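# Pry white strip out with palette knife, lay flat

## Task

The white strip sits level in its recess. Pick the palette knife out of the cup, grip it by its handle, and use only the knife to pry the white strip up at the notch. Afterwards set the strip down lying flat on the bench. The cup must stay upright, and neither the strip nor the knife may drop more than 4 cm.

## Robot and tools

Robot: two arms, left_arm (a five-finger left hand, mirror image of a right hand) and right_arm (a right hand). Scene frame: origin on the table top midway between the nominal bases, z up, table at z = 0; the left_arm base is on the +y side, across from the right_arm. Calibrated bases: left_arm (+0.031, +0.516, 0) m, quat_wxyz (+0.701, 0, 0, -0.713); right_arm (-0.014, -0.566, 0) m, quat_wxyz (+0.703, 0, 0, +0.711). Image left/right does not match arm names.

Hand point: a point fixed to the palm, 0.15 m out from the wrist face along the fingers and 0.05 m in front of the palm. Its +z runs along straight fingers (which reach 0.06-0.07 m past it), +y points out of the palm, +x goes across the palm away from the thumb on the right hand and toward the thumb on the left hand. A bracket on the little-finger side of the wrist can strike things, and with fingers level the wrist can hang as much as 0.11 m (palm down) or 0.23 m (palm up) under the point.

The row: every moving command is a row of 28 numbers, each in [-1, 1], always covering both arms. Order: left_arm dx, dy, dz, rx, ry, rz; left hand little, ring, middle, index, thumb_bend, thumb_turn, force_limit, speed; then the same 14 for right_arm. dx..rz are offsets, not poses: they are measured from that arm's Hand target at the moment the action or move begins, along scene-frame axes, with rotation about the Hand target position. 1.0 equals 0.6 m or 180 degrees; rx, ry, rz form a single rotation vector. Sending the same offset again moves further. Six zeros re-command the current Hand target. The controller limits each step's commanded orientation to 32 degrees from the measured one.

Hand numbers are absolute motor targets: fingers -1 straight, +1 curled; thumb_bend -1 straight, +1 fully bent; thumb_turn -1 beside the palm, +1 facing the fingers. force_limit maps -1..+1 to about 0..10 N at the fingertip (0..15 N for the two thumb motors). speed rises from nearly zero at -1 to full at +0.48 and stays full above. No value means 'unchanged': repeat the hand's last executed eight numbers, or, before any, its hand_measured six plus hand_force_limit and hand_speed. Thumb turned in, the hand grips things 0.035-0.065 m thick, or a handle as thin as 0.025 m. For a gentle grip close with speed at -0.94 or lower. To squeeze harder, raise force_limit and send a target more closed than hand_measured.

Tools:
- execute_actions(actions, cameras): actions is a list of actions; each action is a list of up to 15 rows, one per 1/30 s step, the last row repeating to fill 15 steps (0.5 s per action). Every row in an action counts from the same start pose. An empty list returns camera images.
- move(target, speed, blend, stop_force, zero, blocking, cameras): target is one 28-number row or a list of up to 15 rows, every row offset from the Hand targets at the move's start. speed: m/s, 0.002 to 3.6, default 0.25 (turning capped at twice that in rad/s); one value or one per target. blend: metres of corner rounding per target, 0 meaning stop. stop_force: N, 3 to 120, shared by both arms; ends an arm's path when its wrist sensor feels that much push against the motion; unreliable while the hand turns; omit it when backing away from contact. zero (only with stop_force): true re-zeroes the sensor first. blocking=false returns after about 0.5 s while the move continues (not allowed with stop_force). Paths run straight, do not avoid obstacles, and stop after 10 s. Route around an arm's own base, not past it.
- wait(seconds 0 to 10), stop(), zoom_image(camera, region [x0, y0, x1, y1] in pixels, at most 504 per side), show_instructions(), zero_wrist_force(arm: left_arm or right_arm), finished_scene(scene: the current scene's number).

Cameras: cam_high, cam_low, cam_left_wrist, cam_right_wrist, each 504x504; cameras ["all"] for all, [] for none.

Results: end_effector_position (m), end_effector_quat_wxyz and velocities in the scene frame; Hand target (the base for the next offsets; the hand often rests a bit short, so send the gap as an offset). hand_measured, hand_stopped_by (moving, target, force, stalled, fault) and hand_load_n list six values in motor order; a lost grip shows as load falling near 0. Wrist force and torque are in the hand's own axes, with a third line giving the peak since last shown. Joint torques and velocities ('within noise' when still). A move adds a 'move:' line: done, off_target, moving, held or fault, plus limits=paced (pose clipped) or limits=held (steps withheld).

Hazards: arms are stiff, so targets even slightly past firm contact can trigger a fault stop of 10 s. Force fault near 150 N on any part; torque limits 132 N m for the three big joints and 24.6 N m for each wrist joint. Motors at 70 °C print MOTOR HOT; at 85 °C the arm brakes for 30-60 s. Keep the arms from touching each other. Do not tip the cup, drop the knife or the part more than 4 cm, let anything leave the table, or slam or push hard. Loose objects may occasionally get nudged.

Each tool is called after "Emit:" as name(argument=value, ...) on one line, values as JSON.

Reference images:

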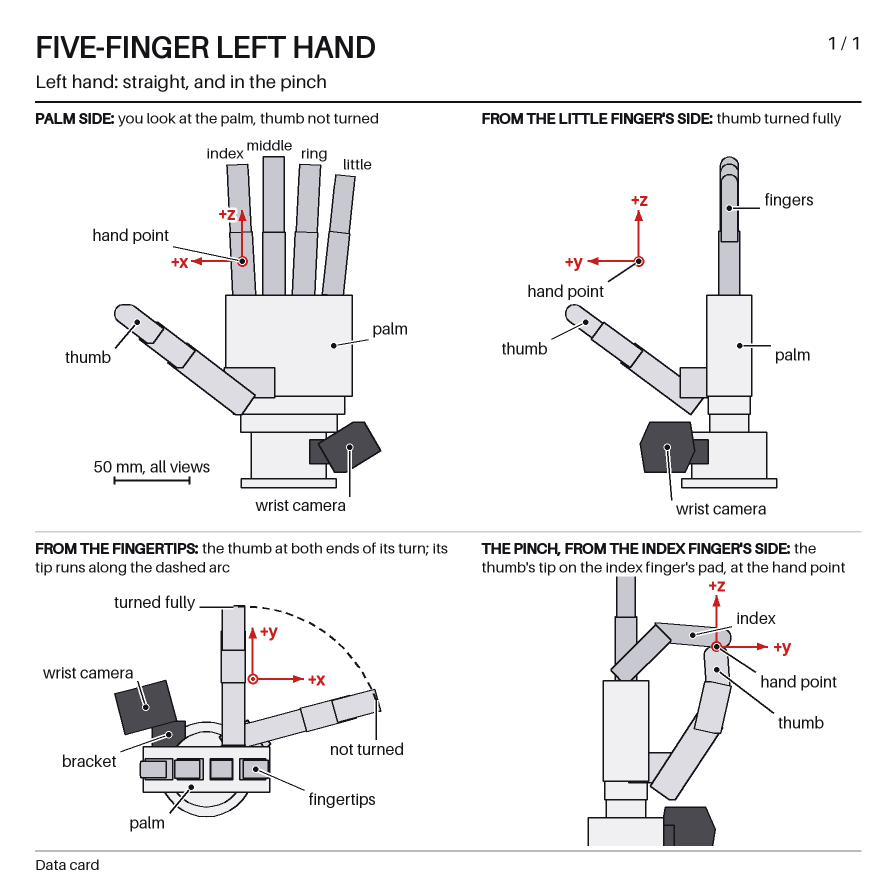

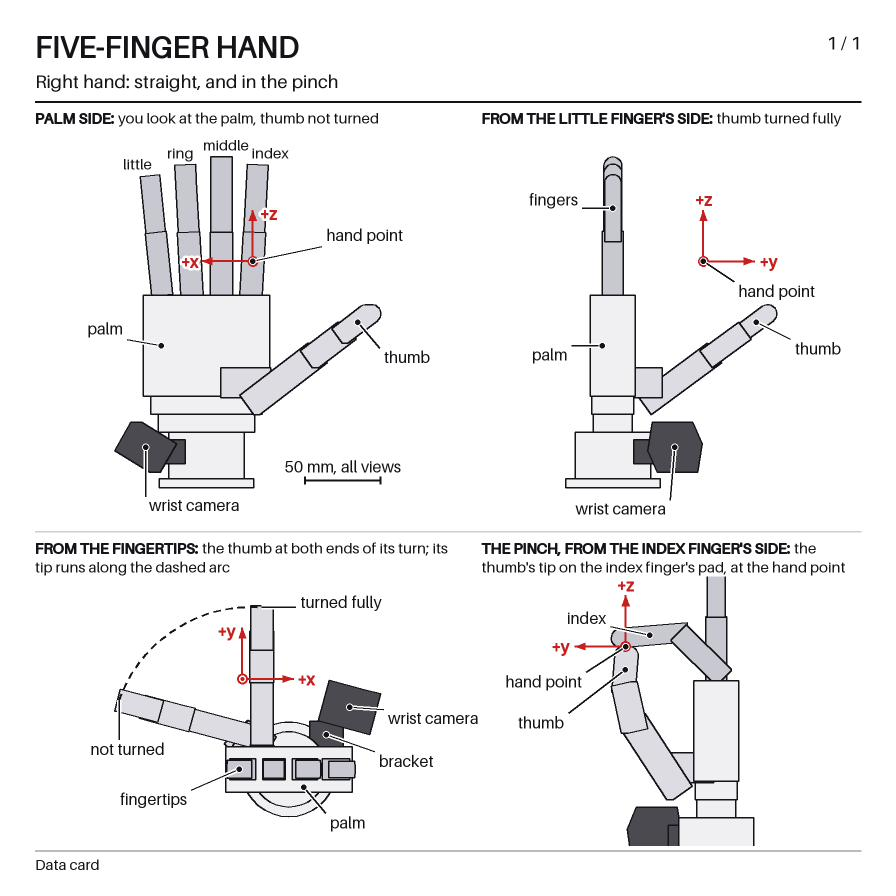

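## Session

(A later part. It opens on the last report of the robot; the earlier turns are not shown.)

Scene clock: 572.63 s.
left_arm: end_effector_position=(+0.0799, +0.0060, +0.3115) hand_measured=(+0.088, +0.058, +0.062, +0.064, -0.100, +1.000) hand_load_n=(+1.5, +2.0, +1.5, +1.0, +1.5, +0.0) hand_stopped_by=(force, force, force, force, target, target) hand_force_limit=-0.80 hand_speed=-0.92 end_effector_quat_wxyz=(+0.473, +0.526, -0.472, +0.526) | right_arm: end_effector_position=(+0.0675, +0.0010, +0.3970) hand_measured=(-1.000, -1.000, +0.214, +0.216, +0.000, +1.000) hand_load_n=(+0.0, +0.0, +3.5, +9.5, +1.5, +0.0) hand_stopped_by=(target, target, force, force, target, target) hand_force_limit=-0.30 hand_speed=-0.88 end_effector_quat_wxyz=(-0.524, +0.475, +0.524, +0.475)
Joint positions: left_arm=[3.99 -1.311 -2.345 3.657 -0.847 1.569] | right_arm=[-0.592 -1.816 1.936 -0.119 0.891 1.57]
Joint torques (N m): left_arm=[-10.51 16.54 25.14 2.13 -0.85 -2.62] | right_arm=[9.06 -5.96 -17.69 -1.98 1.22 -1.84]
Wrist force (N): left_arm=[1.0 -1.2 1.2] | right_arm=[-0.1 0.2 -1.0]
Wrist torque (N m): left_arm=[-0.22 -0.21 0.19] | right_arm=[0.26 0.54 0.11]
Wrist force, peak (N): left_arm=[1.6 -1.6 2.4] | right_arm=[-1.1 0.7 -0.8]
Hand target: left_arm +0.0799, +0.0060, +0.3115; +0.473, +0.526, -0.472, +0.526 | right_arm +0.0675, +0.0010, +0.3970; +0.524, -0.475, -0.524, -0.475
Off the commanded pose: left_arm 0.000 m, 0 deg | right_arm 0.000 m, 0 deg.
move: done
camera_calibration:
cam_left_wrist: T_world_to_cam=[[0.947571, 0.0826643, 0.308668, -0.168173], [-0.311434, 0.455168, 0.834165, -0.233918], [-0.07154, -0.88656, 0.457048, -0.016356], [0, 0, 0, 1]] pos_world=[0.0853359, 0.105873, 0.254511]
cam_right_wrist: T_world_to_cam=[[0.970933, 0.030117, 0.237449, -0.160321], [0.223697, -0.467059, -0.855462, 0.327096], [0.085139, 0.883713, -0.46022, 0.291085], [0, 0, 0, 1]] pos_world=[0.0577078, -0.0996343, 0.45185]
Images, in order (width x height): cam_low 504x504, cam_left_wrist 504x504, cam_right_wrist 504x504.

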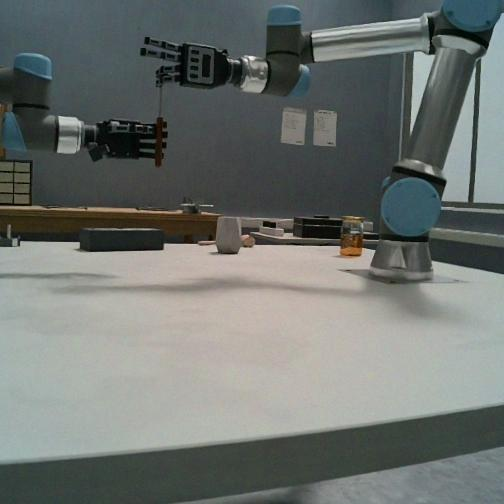

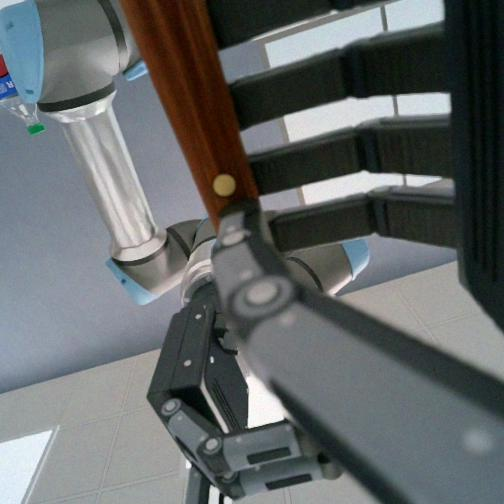

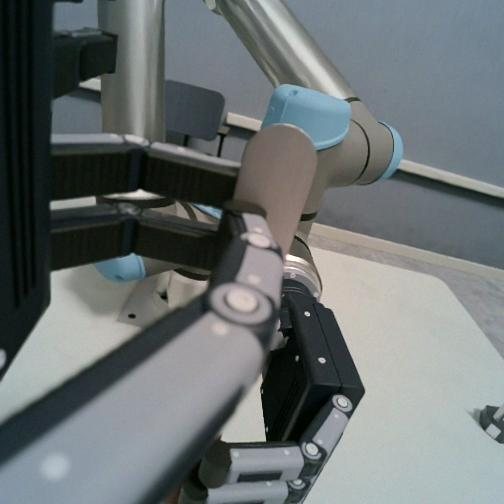

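Emit:
move(target=[[0, 0, 0, 0, 0, 0, 0.065, 0.035, 0.4, 0.4, -0.1, 1, -0.8, -0.9, 0, 0, 0, 0, 0, 0, -1, -1, 0.45, 0.5, 0.0, 1, -0.3, -0.88], [0, 0, 0, 0, 0, 0, 0.065, 0.035, 0.35, 0.4, -0.1, 1, -0.3, -0.92, 0, 0, 0, 0, 0, 0, -1, -1, 0.45, 0.5, 0.0, 1, -0.3, -0.88], [0, 0, 0, 0, 0, 0, 0.065, 0.035, 0.35, 0.35, -0.1, 1, 0.3, -0.92, 0, 0, 0, 0, 0, 0, -1, -1, 0.45, 0.5, 0.0, 1, -0.3, -0.88]], cameras=["cam_left_wrist", "cam_low", "cam_right_wrist"])

Emit:
zoom_image(camera="cam_low", region=[110, 70, 210, 180])

Scene clock: 588.63 s.
left_arm: end_effector_position=(+0.0799, +0.0060, +0.3115) hand_measured=(+0.064, +0.034, +0.068, +0.076, -0.100, +1.000) hand_load_n=(+0.0, +0.0, +4.0, +6.5, +2.0, +0.0) hand_stopped_by=(target, target, force, force, target, target) hand_force_limit=0.30 hand_speed=-0.92 end_effector_quat_wxyz=(+0.473, +0.526, -0.472, +0.526) | right_arm: end_effector_position=(+0.0675, +0.0010, +0.3970) hand_measured=(-1.000, -1.000, +0.214, +0.216, +0.000, +1.000) hand_load_n=(+0.0, +0.0, +4.5, +10.5, +1.0, +0.0) hand_stopped_by=(target, target, force, force, target, target) hand_force_limit=-0.30 hand_speed=-0.88 end_effector_quat_wxyz=(-0.524, +0.475, +0.524, +0.475)
Joint positions: left_arm=[3.99 -1.311 -2.345 3.657 -0.847 1.569] | right_arm=[-0.592 -1.816 1.936 -0.119 0.891 1.57]
Joint torques (N m): left_arm=[-7.84 16.62 23.5 2.3 -0.79 -2.82] | right_arm=[10.68 -4.67 -19.5 -1.66 1.14 -1.54]
Wrist force (N): left_arm=[1.5 -1.7 3.0] | right_arm=[-0.5 0.0 0.9]
Wrist torque (N m): left_arm=[-0.23 -0.42 0.16] | right_arm=[0.30 0.52 0.11]
Wrist force, peak (N): left_arm=[1.7 -1.6 3.2] | right_arm=[-0.1 0.4 -1.3]
Hand target: left_arm +0.0799, +0.0060, +0.3115; +0.473, +0.526, -0.472, +0.526 | right_arm +0.0675, +0.0010, +0.3970; +0.524, -0.475, -0.524, -0.475
Off the commanded pose: left_arm 0.000 m, 0 deg | right_arm 0.000 m, 0 deg.
move: done
camera_calibration:
cam_left_wrist: T_world_to_cam=[[0.947571, 0.0826643, 0.308668, -0.168173], [-0.311434, 0.455168, 0.834165, -0.233918], [-0.07154, -0.88656, 0.457048, -0.016356], [0, 0, 0, 1]] pos_world=[0.0853359, 0.105873, 0.254511]
cam_right_wrist: T_world_to_cam=[[0.970933, 0.030117, 0.237449, -0.160321], [0.223697, -0.467059, -0.855462, 0.327096], [0.085139, 0.883713, -0.46022, 0.291085], [0, 0, 0, 1]] pos_world=[0.0577078, -0.0996343, 0.45185]
Images, in order (width x height): cam_low 504x504, cam_left_wrist 504x504, cam_right_wrist 504x504.

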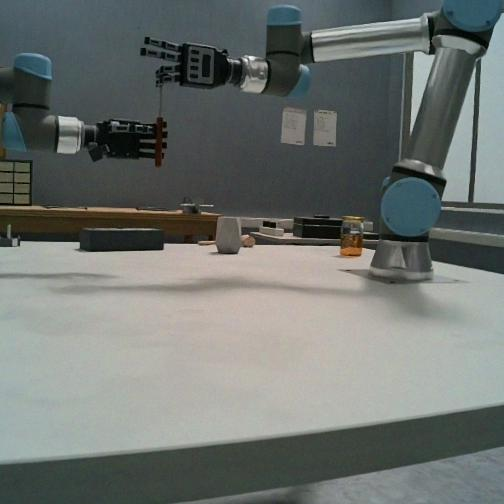

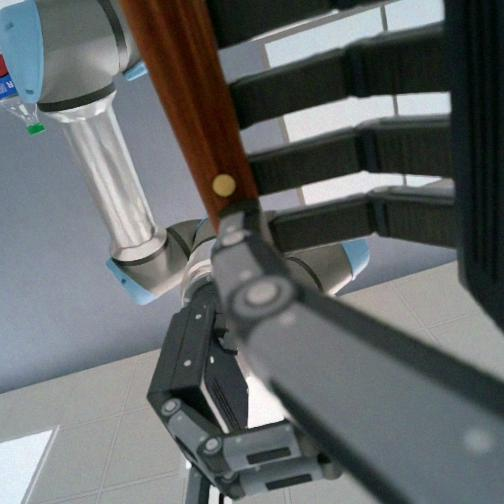

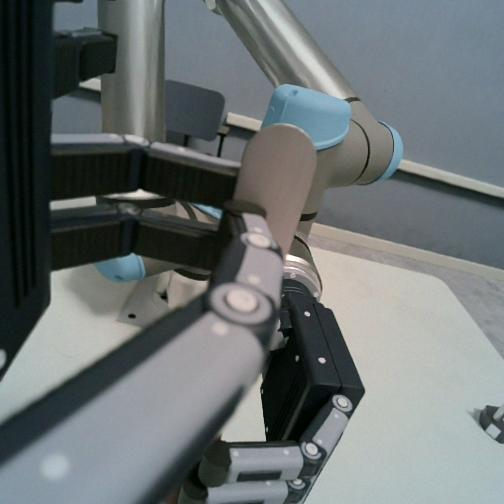

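Scaled by 4.582 from the camera's 504x504 image, which has a finer 720x720 frame.

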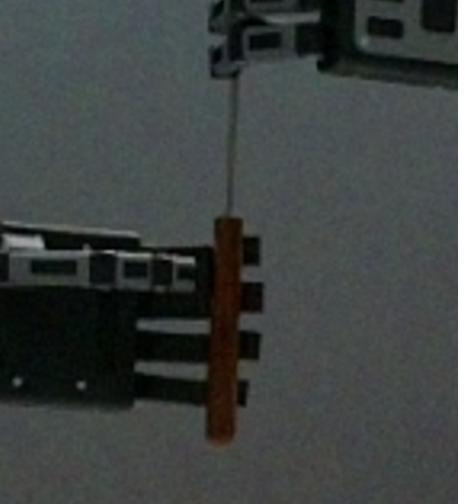

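Emit:
move(target=[[0, 0, 0, 0, 0, 0, 0.065, 0.035, 0.35, 0.35, -0.1, 1, 0.3, -0.92, 0, 0, 0, 0, 0, 0, -1, -1, 0.1, 0.1, 0.0, 1, -0.3, -0.9], [0, 0, 0, 0, 0, 0, 0.065, 0.035, 0.35, 0.35, -0.1, 1, 0.3, -0.92, 0, 0, 0, 0, 0, 0, -1, -1, -1, -1, -1, 1, -0.3, -0.5]], cameras=["cam_left_wrist", "cam_low", "cam_right_wrist"])

Emit:
zoom_image(camera="cam_low", region=[110, 70, 210, 180])

Scene clock: 593.63 s.
left_arm: end_effector_position=(+0.0799, +0.0060, +0.3115) hand_measured=(+0.064, +0.034, +0.068, +0.076, -0.102, +1.000) hand_load_n=(+0.0, +0.0, +4.5, +4.0, +4.0, -0.5) hand_stopped_by=(target, target, force, force, target, target) hand_force_limit=0.30 hand_speed=-0.92 end_effector_quat_wxyz=(+0.473, +0.526, -0.472, +0.526) | right_arm: end_effector_position=(+0.0675, +0.0010, +0.3970) hand_measured=(-1.000, -1.000, -1.000, -1.000, -1.000, +1.000) hand_load_n=(+0.0, +0.0, +0.0, +0.0, +0.0, +0.5) hand_stopped_by=(target, target, target, target, target, target) hand_force_limit=-0.30 hand_speed=-0.50 end_effector_quat_wxyz=(-0.524, +0.475, +0.524, +0.475)
Joint positions: left_arm=[3.99 -1.311 -2.345 3.657 -0.847 1.569] | right_arm=[-0.592 -1.816 1.936 -0.119 0.891 1.57]
Joint torques (N m): left_arm=[-4.63 15.87 19.33 1.41 -0.45 -2.66] | right_arm=[10.25 -6.25 -20.11 -2.11 1.24 -1.39]
Wrist force (N): left_arm=[1.3 -0.9 1.3] | right_arm=[-0.7 0.6 -0.7]
Wrist torque (N m): left_arm=[-0.18 -0.33 0.15] | right_arm=[0.27 0.45 0.06]
Wrist force, peak (N): left_arm=[1.7 -2.0 3.2] | right_arm=[-0.9 0.8 -0.7]
Hand target: left_arm +0.0799, +0.0060, +0.3115; +0.473, +0.526, -0.472, +0.526 | right_arm +0.0675, +0.0010, +0.3970; +0.524, -0.475, -0.524, -0.475
Off the commanded pose: left_arm 0.000 m, 0 deg | right_arm 0.000 m, 0 deg.
move: done
camera_calibration:
cam_left_wrist: T_world_to_cam=[[0.947571, 0.0826643, 0.308668, -0.168173], [-0.311434, 0.455168, 0.834165, -0.233918], [-0.07154, -0.88656, 0.457048, -0.016356], [0, 0, 0, 1]] pos_world=[0.0853359, 0.105873, 0.254511]
cam_right_wrist: T_world_to_cam=[[0.970933, 0.030117, 0.237449, -0.160321], [0.223697, -0.467059, -0.855462, 0.327096], [0.085139, 0.883713, -0.46022, 0.291085], [0, 0, 0, 1]] pos_world=[0.0577078, -0.0996343, 0.45185]
Images, in order (width x height): cam_low 504x504, cam_left_wrist 504x504, cam_right_wrist 504x504.

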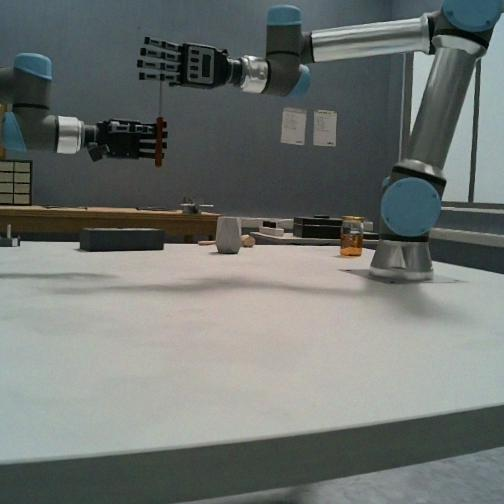

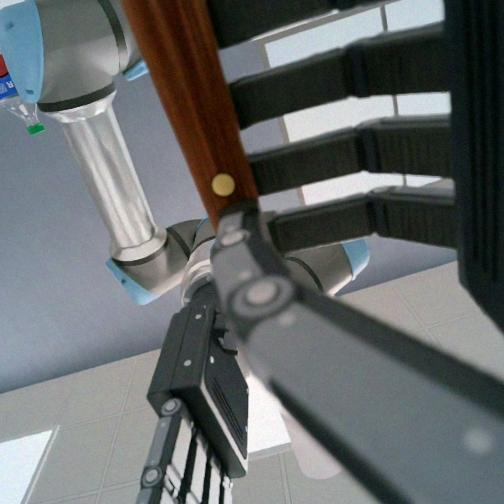

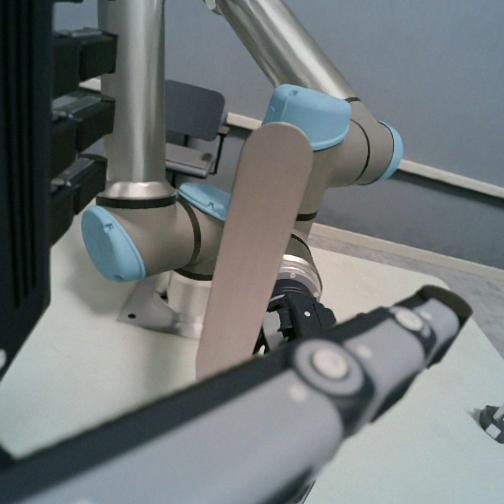

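Scaled by 4.582 from the camera's 504x504 image, which has a finer 720x720 frame.

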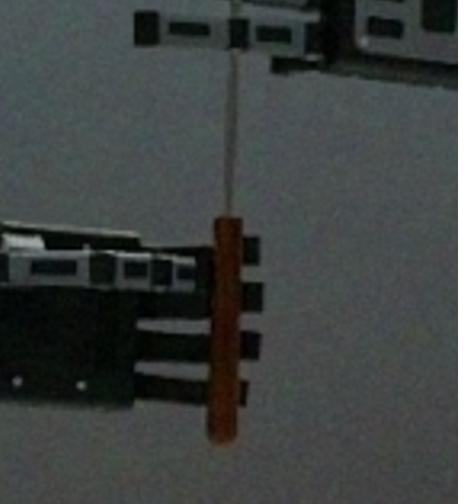

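Emit:
zoom_image(camera="cam_left_wrist", region=[250, 360, 390, 500])

Emit:
move(target=[[0, 0, 0, 0, 0, 0, 0.12, 0.1, 0.35, 0.35, -0.1, 1, -0.88, -0.92, 0, 0, 0, 0, 0, 0, -1, -1, -1, -1, -1, 1, -0.3, -0.5], [0, 0, 0, 0, 0, 0, 0.12, 0.1, 0.35, 0.35, -0.1, 1, -0.88, -0.92, 0.025, -0.248, 0, 0, 0, 0, -1, -1, -1, -1, -1, 1, -0.3, -0.5], [0, 0, 0, 0, 0, 0, 0.12, 0.1, 0.35, 0.35, -0.1, 1, -0.88, -0.92, 0.5242, -0.4367, -0.2517, -0.1053, 0.0194, -0.1781, -1, -1, -1, -1, -1, 1, -0.3, -0.5]], blend=[0, 0.05, 0], speed=[0.1, 0.15, 0.25], cameras=["all"])

Scaled by 3.600 from the camera's 504x504 image, which has a finer 720x720 frame.

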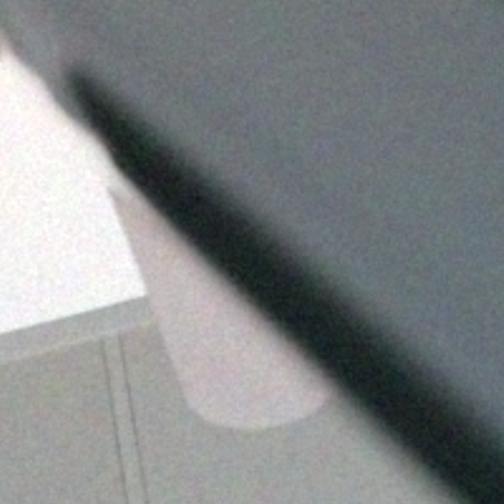

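Scene clock: 611.83 s.
left_arm: end_effector_position=(+0.0799, +0.0060, +0.3115) hand_measured=(+0.092, +0.056, +0.068, +0.076, -0.102, +1.000) hand_load_n=(+1.0, +0.0, +3.0, +5.5, +4.5, +0.5) hand_stopped_by=(force, force, force, force, target, target) hand_force_limit=-0.88 hand_speed=-0.92 end_effector_quat_wxyz=(+0.473, +0.526, -0.472, +0.526) | right_arm: end_effector_position=(+0.3819, -0.2609, +0.2461) hand_measured=(-1.000, -1.000, -1.000, -1.000, -1.000, +1.000) hand_load_n=(+0.0, +0.0, +0.0, +0.0, +0.0, +0.5) hand_stopped_by=(target, target, target, target, target, target) hand_force_limit=-0.30 hand_speed=-0.50 end_effector_quat_wxyz=(-0.304, +0.693, +0.427, +0.494)
Joint positions: left_arm=[3.99 -1.311 -2.345 3.657 -0.847 1.569] | right_arm=[-1.595 -1.721 2.106 0.282 0.555 0.98]
Joint torques (N m): left_arm=[-2.4 17.09 16.17 0.87 -0.08 -2.73] | right_arm=[-9.76 -2.87 -10.33 -0.25 0.7 -1.37]
Wrist force (N): left_arm=[1.7 -0.9 1.5] | right_arm=[-0.8 0.6 -0.7]
Wrist torque (N m): left_arm=[-0.19 -0.38 0.17] | right_arm=[0.16 0.33 0.23]
Wrist force, peak (N): left_arm=[1.9 -1.0 1.8] | right_arm=[-1.0 2.6 -0.1]
Hand target: left_arm +0.0799, +0.0060, +0.3115; +0.473, +0.526, -0.472, +0.526 | right_arm +0.3820, -0.2610, +0.2460; -0.304, +0.693, +0.427, +0.494
Off the commanded pose: left_arm 0.000 m, 0 deg | right_arm 0.000 m, 0 deg.
move: done
camera_calibration:
cam_left_wrist: T_world_to_cam=[[0.947571, 0.0826643, 0.308668, -0.168173], [-0.311434, 0.455168, 0.834165, -0.233918], [-0.07154, -0.88656, 0.457048, -0.016356], [0, 0, 0, 1]] pos_world=[0.0853359, 0.105873, 0.254511]
cam_right_wrist: T_world_to_cam=[[0.872725, -0.421513, 0.246328, -0.504375], [-0.17376, -0.739691, -0.650126, 0.0354308], [0.456244, 0.524579, -0.718789, 0.254506], [0, 0, 0, 1]] pos_world=[0.33022, -0.319902, 0.330213]

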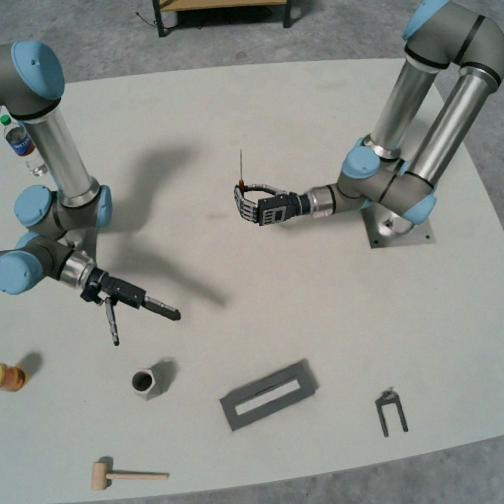

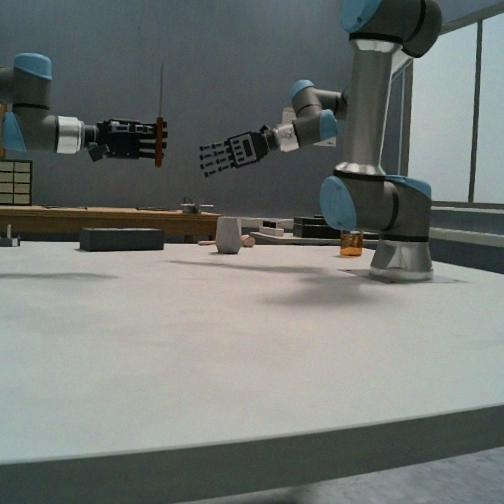

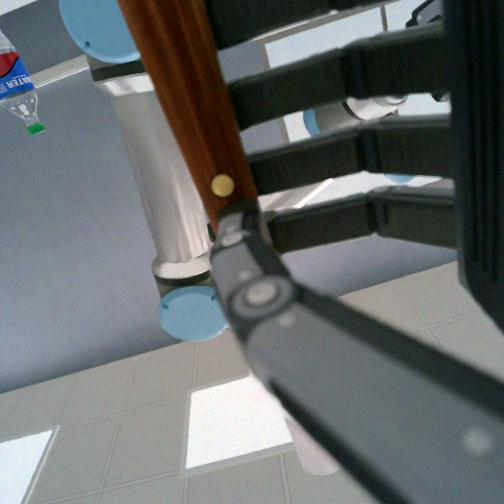

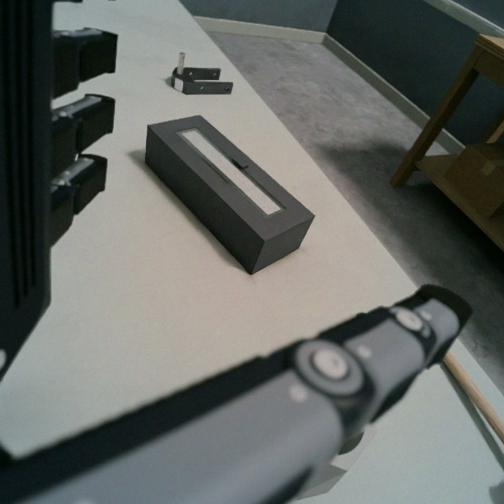

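Emit:
zoom_image(camera="cam_right_wrist", region=[140, 100, 330, 280])

Emit:
zoom_image(camera="cam_right_wrist", region=[190, 140, 280, 220])

Emit:
zoom_image(camera="cam_low", region=[110, 50, 210, 180])

Scaled by 2.653 from the camera's 504x504 image, which has a finer 720x720 frame.

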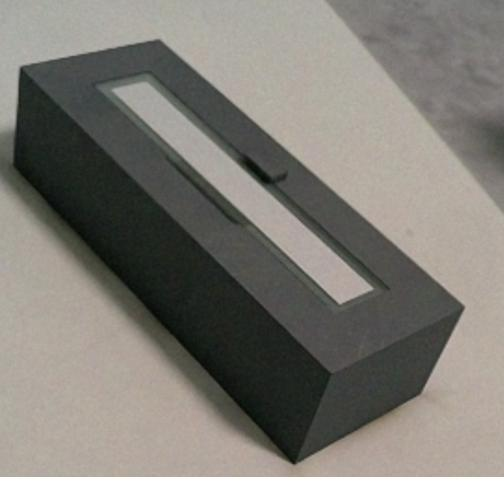

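Scaled by 5.600 from the camera's 504x504 image, which has a finer 720x720 frame.

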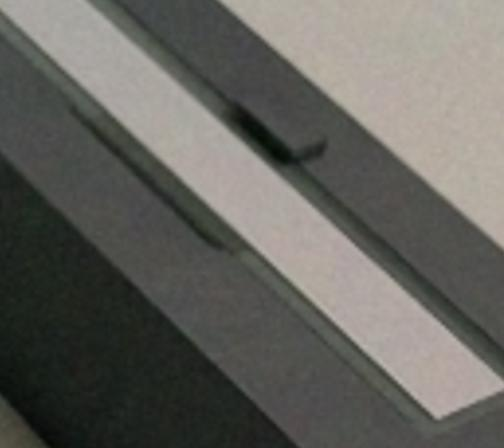

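Scaled by 3.877 from the camera's 504x504 image, which has a finer 720x720 frame.

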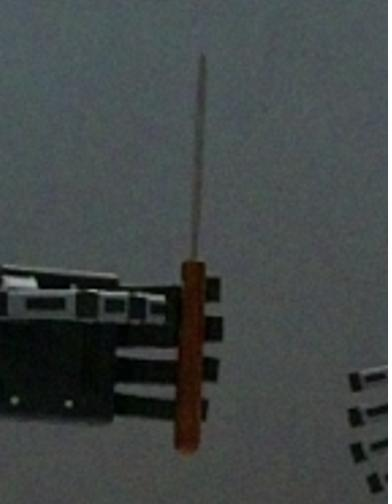

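Emit:
move(target=[[0.3668, 0.29, 0.0808, 0.4268, 0.6165, 0.2969, 0.12, 0.1, 0.35, 0.35, -0.1, 1, -0.88, -0.92, 0, 0, 0, 0, 0, 0, -1, -1, -1, -1, -1, 1, -0.3, -0.5], [0.3668, 0.29, 0.0808, 0.4268, 0.6165, 0.2969, 0.12, 0.1, 0.35, 0.35, -0.1, 1, -0.88, -0.92, 0.1555, 0.4267, -0.2458, 0.0548, 0.0617, -0.274, -1, -1, -1, -1, -1, 1, -0.3, -0.5]], speed=0.3, cameras=["all"])

Emit:
zoom_image(camera="cam_right_wrist", region=[160, 130, 340, 310])

Scene clock: 652.70 s.
left_arm: end_effector_position=(+0.3000, +0.1800, +0.3600) hand_measured=(+0.092, +0.056, +0.068, +0.076, -0.102, +1.000) hand_load_n=(+1.0, +0.5, +2.5, +5.5, +4.5, +0.5) hand_stopped_by=(force, force, force, force, target, target) hand_force_limit=-0.88 hand_speed=-0.92 end_effector_quat_wxyz=(+0.035, +0.946, +0.123, -0.299) | right_arm: end_effector_position=(+0.4753, -0.0050, +0.0985) hand_measured=(-1.000, -1.000, -1.000, -1.000, -1.000, +1.000) hand_load_n=(+0.0, +0.0, +0.0, +0.0, +0.0, +0.5) hand_stopped_by=(target, target, target, target, target, target) hand_force_limit=-0.30 hand_speed=-0.50 end_effector_quat_wxyz=(-0.166, +0.823, +0.027, +0.542) end_effector_velocity=(+0.000, +0.001, +0.000) end_effector_angular_velocity=(+0.002, +0.000, -0.002)
Joint positions: left_arm=[4.438 -1.856 -1.384 1.128 -1.272 1.105] | right_arm=[-0.695 -0.876 1.318 -0.019 2.087 2.054]
Joint velocities: left_arm=[within noise] | right_arm=[0.001 0.002 -0.005 0.003 0.002 0.003]
Joint torques (N m): left_arm=[-10.49 18.38 5.66 -3.46 2.44 -2.56] | right_arm=[-1.88 -38.25 -31.42 1.65 2.19 1.76]
Wrist force (N): left_arm=[0.8 -0.2 0.4] | right_arm=[-0.2 1.4 -0.7]
Wrist torque (N m): left_arm=[-0.04 -0.08 -0.03] | right_arm=[0.42 0.29 0.31]
Wrist force, peak (N): left_arm=[1.9 -0.9 1.7] | right_arm=[-1.0 0.8 -2.3]
Hand target: left_arm +0.3000, +0.1800, +0.3600; +0.035, +0.946, +0.123, -0.299 | right_arm +0.4753, -0.0050, +0.0985; -0.166, +0.823, +0.027, +0.542
Off the commanded pose: left_arm 0.000 m, 0 deg | right_arm 0.000 m, 0 deg.
move: done
camera_calibration:
cam_left_wrist: T_world_to_cam=[[-0.00666646, 0.982247, -0.187476, -0.103115], [0.996552, -0.00898009, -0.0824861, -0.26387], [-0.0827053, -0.187379, -0.9788, 0.52592], [0, 0, 0, 1]] pos_world=[0.305769, 0.197461, 0.473673]
cam_right_wrist: T_world_to_cam=[[0.257205, -0.966357, 0.00070959, -0.127671], [-0.741232, -0.197757, -0.641457, 0.416618], [0.620017, 0.16446, -0.767158, -0.103335], [0, 0, 0, 1]] pos_world=[0.405717, -0.0239925, 0.188059]

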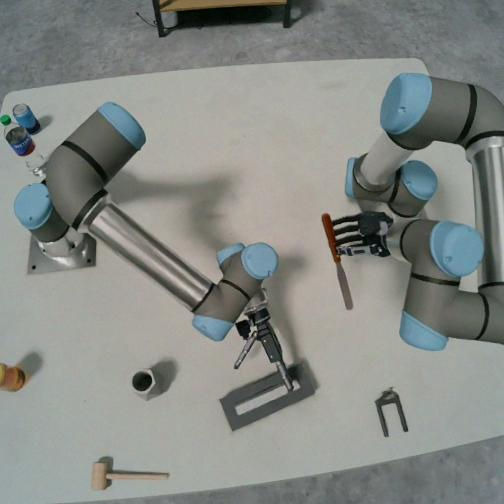

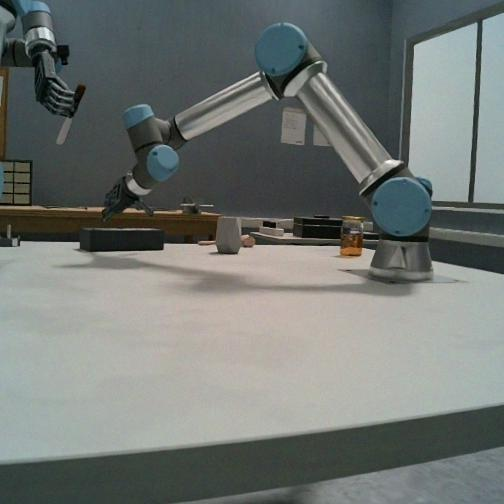

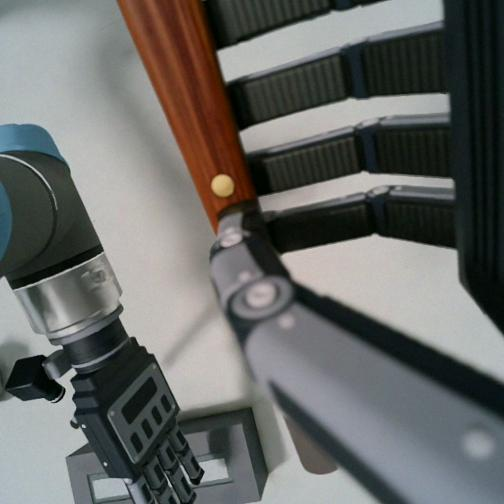

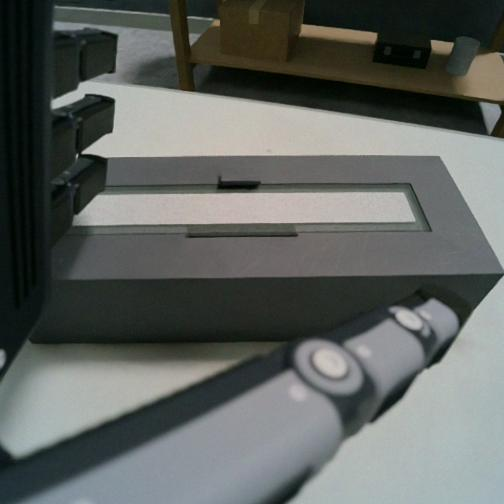

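Scaled by 2.800 from the camera's 504x504 image, which has a finer 720x720 frame.

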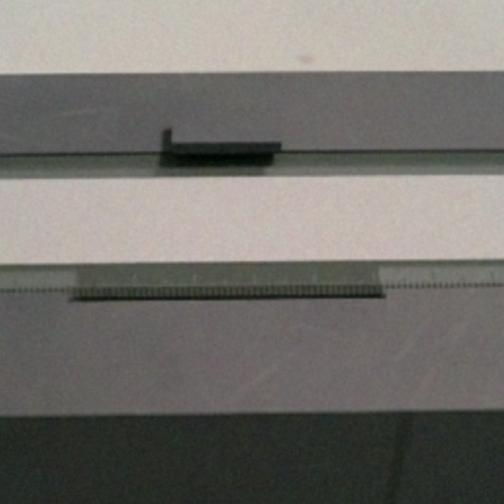

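Emit:
zoom_image(camera="cam_right_wrist", region=[175, 210, 235, 250])

Emit:
zoom_image(camera="cam_right_wrist", region=[260, 210, 320, 250])

Emit:
zoom_image(camera="cam_right_wrist", region=[205, 165, 275, 205])

Emit:
zoom_image(camera="cam_right_wrist", region=[380, 170, 450, 245])

Scaled by 8.400 from the camera's 504x504 image, which has a finer 720x720 frame.

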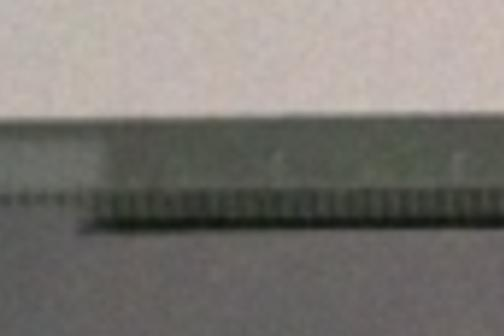

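Scaled by 8.400 from the camera's 504x504 image, which has a finer 720x720 frame.

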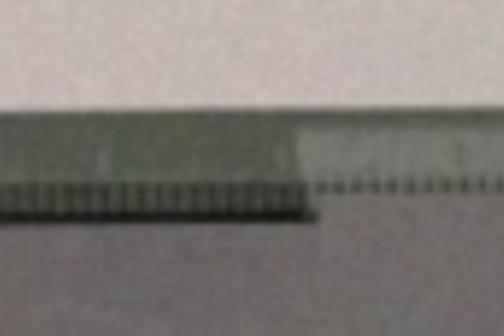

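Scaled by 7.200 from the camera's 504x504 image, which has a finer 720x720 frame.

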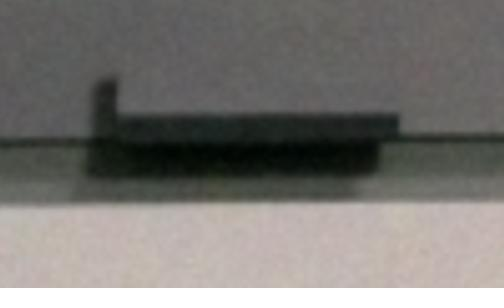

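Scaled by 6.720 from the camera's 504x504 image, which has a finer 720x720 frame.

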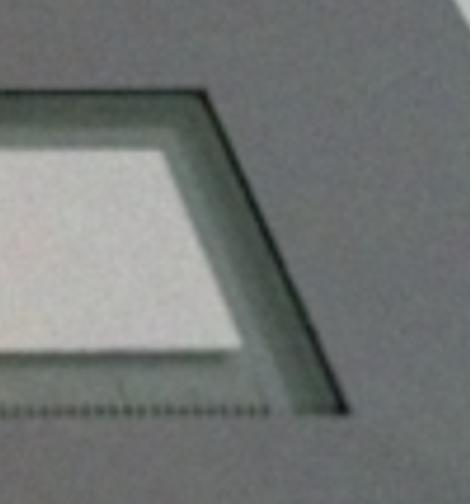

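Emit:
move(target=[[0, 0, 0, 0, 0, 0, 0.12, 0.1, 0.35, 0.35, -0.1, 1, -0.88, -0.92, -0.05, -0.08, 0.2, 0, 0, 0, -1, -1, -1, -1, -1, 1, -0.3, -0.5], [0, 0, 0, 0, 0, 0, 0.12, 0.1, 0.35, 0.35, -0.1, 1, -0.88, -0.92, -0.092, -0.292, 0.35, 0.4725, 0.4015, -0.521, -1, -1, -1, -1, -1, 1, -0.3, -0.5], [0, 0, 0, 0, 0, 0, 0.12, 0.1, 0.35, 0.35, -0.1, 1, -0.88, -0.92, -0.0275, -0.181, 0.0933, 0.4725, 0.4015, -0.521, -1, -1, -1, -1, -1, 1, -0.3, -0.5]], speed=0.35, blend=[0.03, 0.03, 0], cameras=["cam_right_wrist", "cam_high"])

Scene clock: 699.57 s.
left_arm: end_effector_position=(+0.3000, +0.1800, +0.3600) hand_measured=(+0.092, +0.056, +0.068, +0.076, -0.102, +1.000) hand_load_n=(+1.5, +0.0, +3.0, +6.0, +5.0, +0.0) hand_stopped_by=(force, force, force, force, target, target) hand_force_limit=-0.88 hand_speed=-0.92 end_effector_quat_wxyz=(+0.035, +0.946, +0.123, -0.299) | right_arm: end_effector_position=(+0.4588, -0.1136, +0.1547) hand_measured=(-1.000, -1.000, -1.000, -1.000, -1.000, +1.000) hand_load_n=(+0.0, +0.0, +0.0, +0.0, +0.0, +0.0) hand_stopped_by=(target, target, target, target, target, target) hand_force_limit=-0.30 hand_speed=-0.50 end_effector_quat_wxyz=(+0.187, -0.423, +0.879, +0.113)
Joint positions: left_arm=[4.438 -1.856 -1.384 1.128 -1.272 1.105] | right_arm=[-1.231 -0.973 1.266 0.916 1.312 4.214]
Joint torques (N m): left_arm=[-2.8 24.77 5.79 -2.06 2.05 -0.93] | right_arm=[-3.62 -35.8 -6.3 0.25 -2.28 -0.89]
Wrist force (N): left_arm=[0.7 -0.2 0.3] | right_arm=[0.1 1.0 0.1]
Wrist torque (N m): left_arm=[-0.04 -0.06 -0.03] | right_arm=[0.31 -0.20 0.24]
Wrist force, peak (N): left_arm=[1.0 -0.3 0.5] | right_arm=[-0.1 1.2 2.5]
Hand target: left_arm +0.3000, +0.1800, +0.3600; +0.035, +0.946, +0.123, -0.299 | right_arm +0.4588, -0.1136, +0.1545; +0.187, -0.423, +0.879, +0.114
Off the commanded pose: left_arm 0.000 m, 0 deg | right_arm 0.000 m, 0 deg.
move: done
camera_calibration:
cam_right_wrist: T_world_to_cam=[[-0.913231, 0.407436, -0.00215655, 0.465113], [0.236895, 0.535269, 0.810782, -0.171267], [0.331496, 0.739921, -0.585344, 0.137488], [0, 0, 0, 1]] pos_world=[0.419751, -0.19956, 0.220341]
Images, in order (width x height): cam_high 504x504, cam_right_wrist 504x504.

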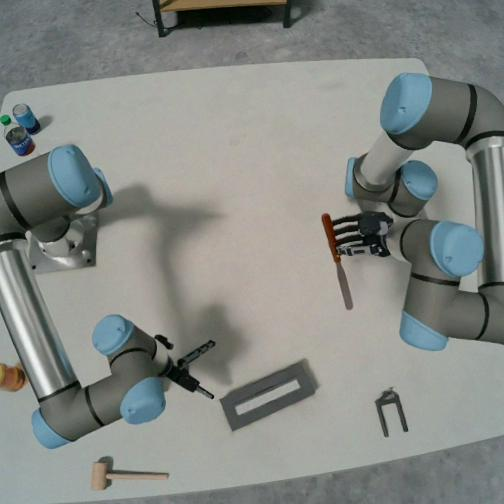

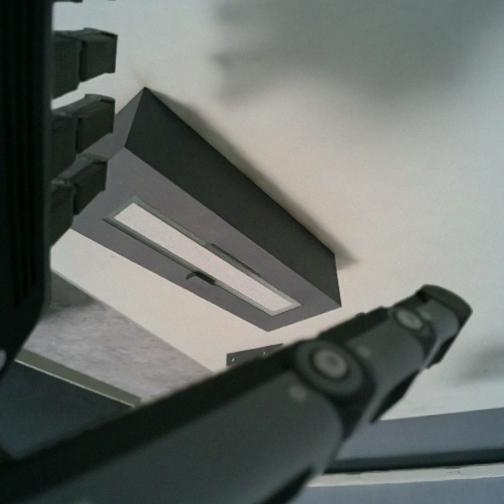

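Emit:
move(target=[0.208, -0.3147, -0.325, 0, 0, 0, 0.12, 0.1, 0.35, 0.35, -0.1, 1, -0.88, -0.92, 0, 0, 0, 0, 0, 0, -1, -1, -1, -1, -1, 1, -0.3, -0.5], speed=0.2, cameras=["all"])

Emit:
zoom_image(camera="cam_right_wrist", region=[100, 140, 360, 340])

Scene clock: 705.40 s.
left_arm: end_effector_position=(+0.4247, -0.0089, +0.1650) hand_measured=(+0.092, +0.056, +0.068, +0.076, -0.102, +1.000) hand_load_n=(+1.0, +0.5, +3.0, +5.5, +4.5, +0.5) hand_stopped_by=(force, force, force, force, target, target) hand_force_limit=-0.88 hand_speed=-0.92 end_effector_quat_wxyz=(+0.035, +0.946, +0.123, -0.299) | right_arm: end_effector_position=(+0.4588, -0.1136, +0.1545) hand_measured=(-1.000, -1.000, -1.000, -1.000, -1.000, +1.000) hand_load_n=(+0.0, +0.0, +0.0, +0.0, +0.0, +0.0) hand_stopped_by=(target, target, target, target, target, target) hand_force_limit=-0.30 hand_speed=-0.50 end_effector_quat_wxyz=(+0.187, -0.423, +0.879, +0.114)
Joint positions: left_arm=[4.206 -2.53 -0.773 1.267 -1.16 0.888] | right_arm=[-1.231 -0.973 1.266 0.916 1.312 4.214]
Joint torques (N m): left_arm=[12.77 42.68 28.04 -1.8 0.09 2.34] | right_arm=[-9.43 -34.84 -5.18 0.21 -1.93 1.78]
Wrist force (N): left_arm=[0.6 0.0 0.5] | right_arm=[0.0 1.1 0.1]
Wrist torque (N m): left_arm=[-0.03 -0.04 -0.05] | right_arm=[0.32 -0.19 0.25]
Wrist force, peak (N): left_arm=[1.6 1.6 1.1] | right_arm=[0.0 1.3 0.1]
Hand target: left_arm +0.4248, -0.0089, +0.1650; +0.035, +0.946, +0.123, -0.299 | right_arm +0.4588, -0.1136, +0.1545; +0.187, -0.423, +0.879, +0.114
Off the commanded pose: left_arm 0.000 m, 0 deg | right_arm 0.000 m, 0 deg.
move: done
camera_calibration:
cam_left_wrist: T_world_to_cam=[[-0.00656036, 0.982264, -0.187388, 0.0466534], [0.996552, -0.00907684, -0.0824687, -0.405918], [-0.0827069, -0.187283, -0.978818, 0.310075], [0, 0, 0, 1]] pos_world=[0.43047, 0.00856112, 0.278773]
cam_right_wrist: T_world_to_cam=[[-0.91324, 0.407418, -0.00202885, 0.465084], [0.237013, 0.535309, 0.810721, -0.171133], [0.331388, 0.739902, -0.585429, 0.137431], [0, 0, 0, 1]] pos_world=[0.419751, -0.19956, 0.220141]

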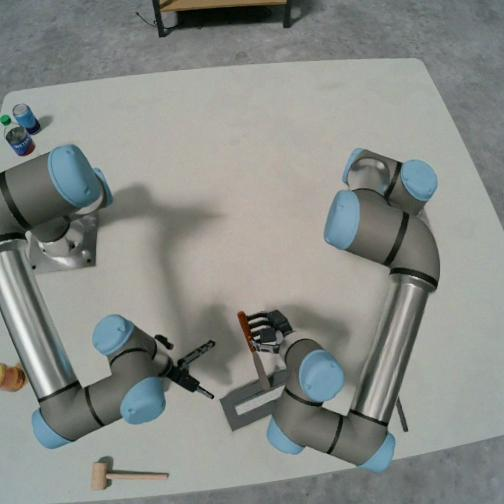

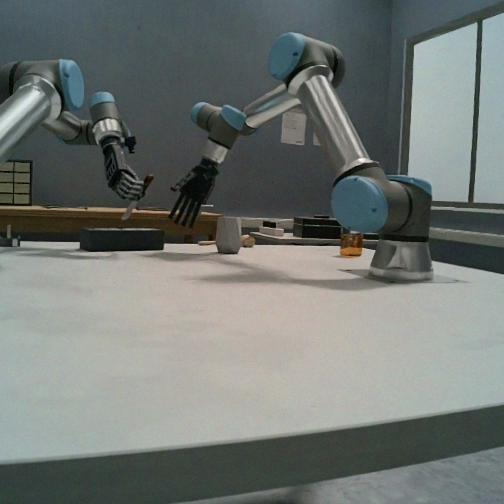

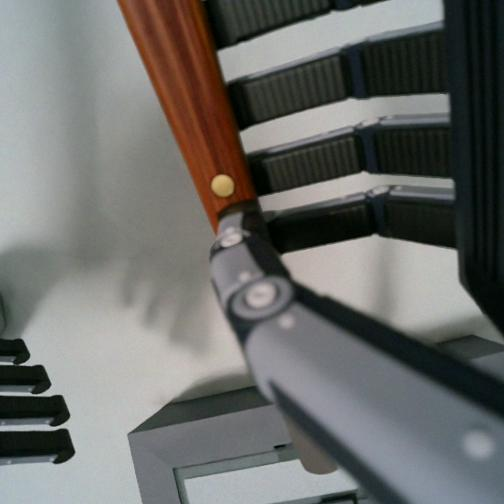

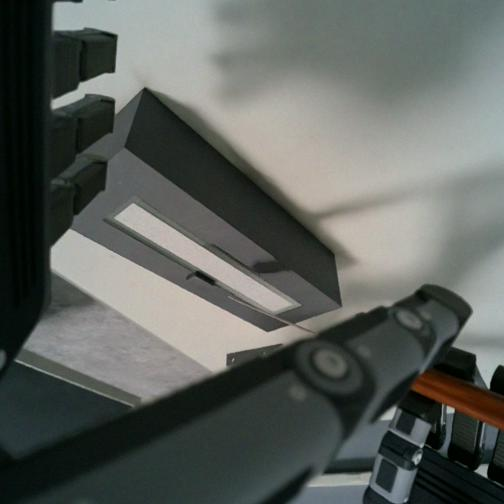

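Scaled by 1.938 from the camera's 504x504 image, which has a finer 720x720 frame.

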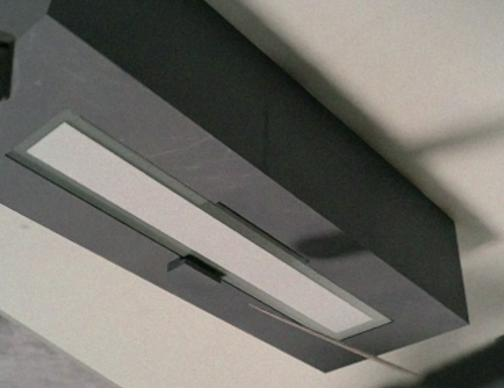

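Emit:
zoom_image(camera="cam_left_wrist", region=[170, 400, 370, 504])

Emit:
zoom_image(camera="cam_high", region=[210, 290, 330, 440])

Scaled by 2.520 from the camera's 504x504 image, which has a finer 720x720 frame.

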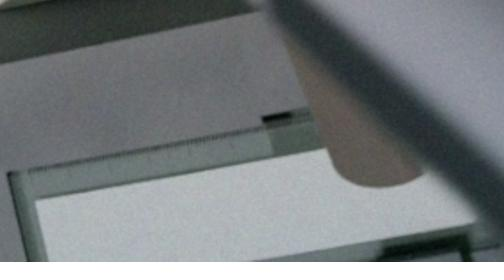

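Scaled by 3.360 from the camera's 504x504 image, which has a finer 720x720 frame.

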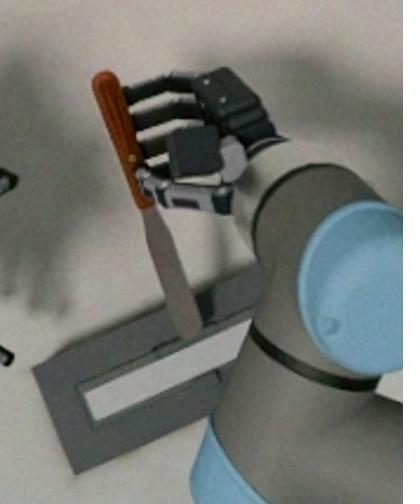

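Emit:
move(target=[0.0062, -0.0035, -0.03, 0, 0, 0, 0.12, 0.1, 0.35, 0.35, -0.1, 1, -0.88, -0.92, 0, 0, 0, 0, 0, 0, -1, -1, -1, -1, -1, 1, -0.3, -0.5], speed=0.05, stop_force=5, cameras=["cam_high", "cam_right_wrist", "cam_left_wrist"])

Emit:
zoom_image(camera="cam_right_wrist", region=[180, 220, 320, 330])

Emit:
zoom_image(camera="cam_high", region=[210, 290, 330, 440])

Emit:
zoom_image(camera="cam_left_wrist", region=[170, 400, 370, 504])

Scene clock: 727.13 s.
left_arm: end_effector_position=(+0.4286, -0.0110, +0.1470) hand_measured=(+0.092, +0.056, +0.068, +0.076, -0.102, +1.000) hand_load_n=(+1.0, +0.0, +3.0, +6.0, +4.5, +0.5) hand_stopped_by=(force, force, force, force, target, target) hand_force_limit=-0.88 hand_speed=-0.92 end_effector_quat_wxyz=(+0.035, +0.946, +0.123, -0.299) | right_arm: end_effector_position=(+0.4588, -0.1136, +0.1545) hand_measured=(-1.000, -1.000, -1.000, -1.000, -1.000, +1.000) hand_load_n=(+0.0, +0.0, +0.0, +0.0, +0.0, +0.0) hand_stopped_by=(target, target, target, target, target, target) hand_force_limit=-0.30 hand_speed=-0.50 end_effector_quat_wxyz=(+0.187, -0.423, +0.879, +0.114)
Joint positions: left_arm=[4.206 -2.555 -0.772 1.291 -1.16 0.888] | right_arm=[-1.231 -0.973 1.266 0.916 1.312 4.214]
Joint torques (N m): left_arm=[10.06 62.3 25.16 -4.61 -0.24 2.14] | right_arm=[-10.53 -36.22 -4.59 0.02 -1.99 1.48]
Wrist force (N): left_arm=[0.6 0.0 0.1] | right_arm=[0.0 1.0 -0.1]
Wrist torque (N m): left_arm=[0.00 -0.04 -0.05] | right_arm=[0.32 -0.18 0.24]
Wrist force, peak (N): left_arm=[1.2 0.0 0.3] | right_arm=[-0.1 1.3 0.1]
Hand target: left_arm +0.4285, -0.0110, +0.1470; +0.035, +0.946, +0.123, -0.299 | right_arm +0.4588, -0.1136, +0.1545; +0.187, -0.423, +0.879, +0.114
Off the commanded pose: left_arm 0.000 m, 0 deg | right_arm 0.000 m, 0 deg.
move: done
camera_calibration:
cam_left_wrist: T_world_to_cam=[[-0.00666646, 0.982247, -0.187476, 0.0454193], [0.996552, -0.00898009, -0.0824861, -0.411312], [-0.0827053, -0.187379, -0.9788, 0.292282], [0, 0, 0, 1]] pos_world=[0.434369, 0.00646096, 0.260673]
cam_right_wrist: T_world_to_cam=[[-0.91324, 0.407418, -0.00202885, 0.465084], [0.237013, 0.535309, 0.810721, -0.171133], [0.331388, 0.739902, -0.585429, 0.137431], [0, 0, 0, 1]] pos_world=[0.419751, -0.19956, 0.220141]
Images, in order (width x height): cam_high 504x504, cam_left_wrist 504x504, cam_right_wrist 504x504.

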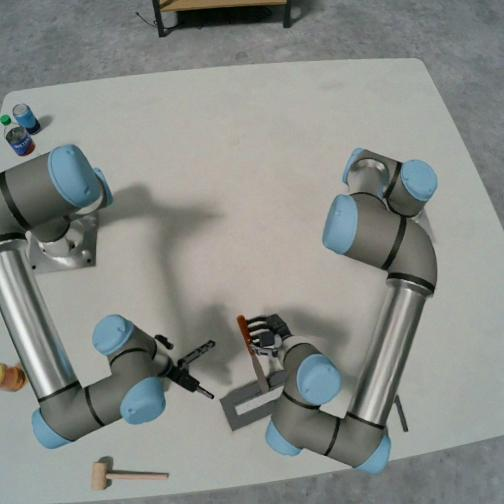

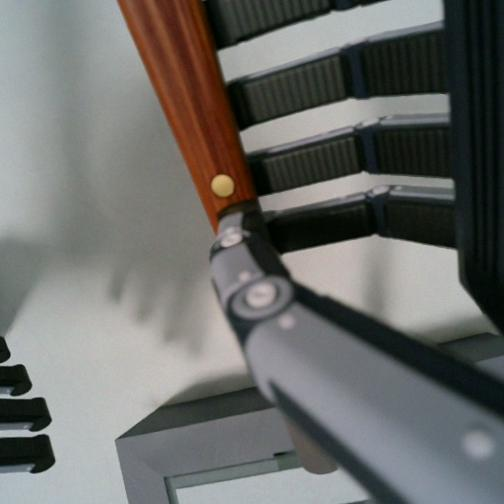

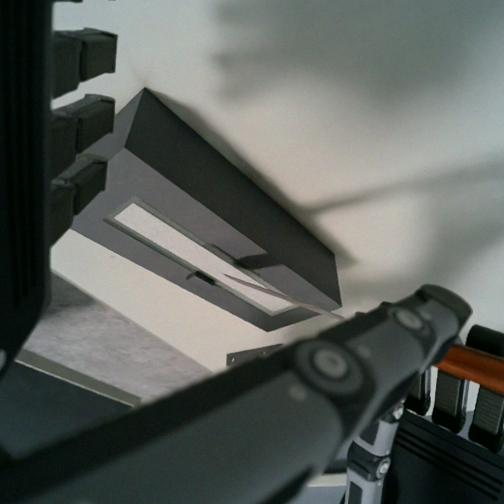

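Scaled by 3.600 from the camera's 504x504 image, which has a finer 720x720 frame.

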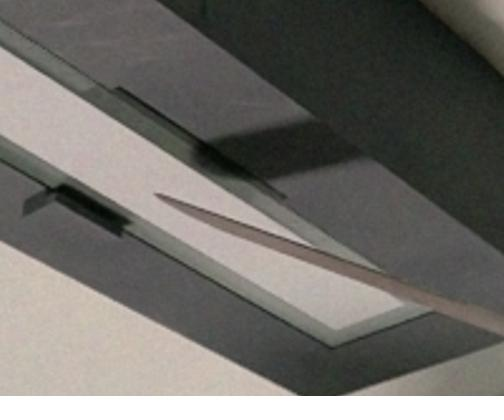

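Scaled by 3.360 from the camera's 504x504 image, which has a finer 720x720 frame.

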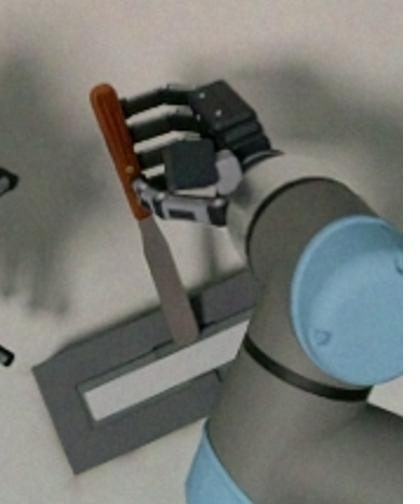

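Scaled by 2.520 from the camera's 504x504 image, which has a finer 720x720 frame.

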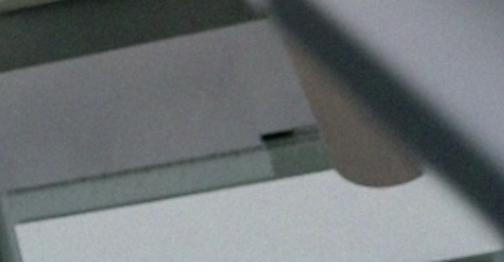

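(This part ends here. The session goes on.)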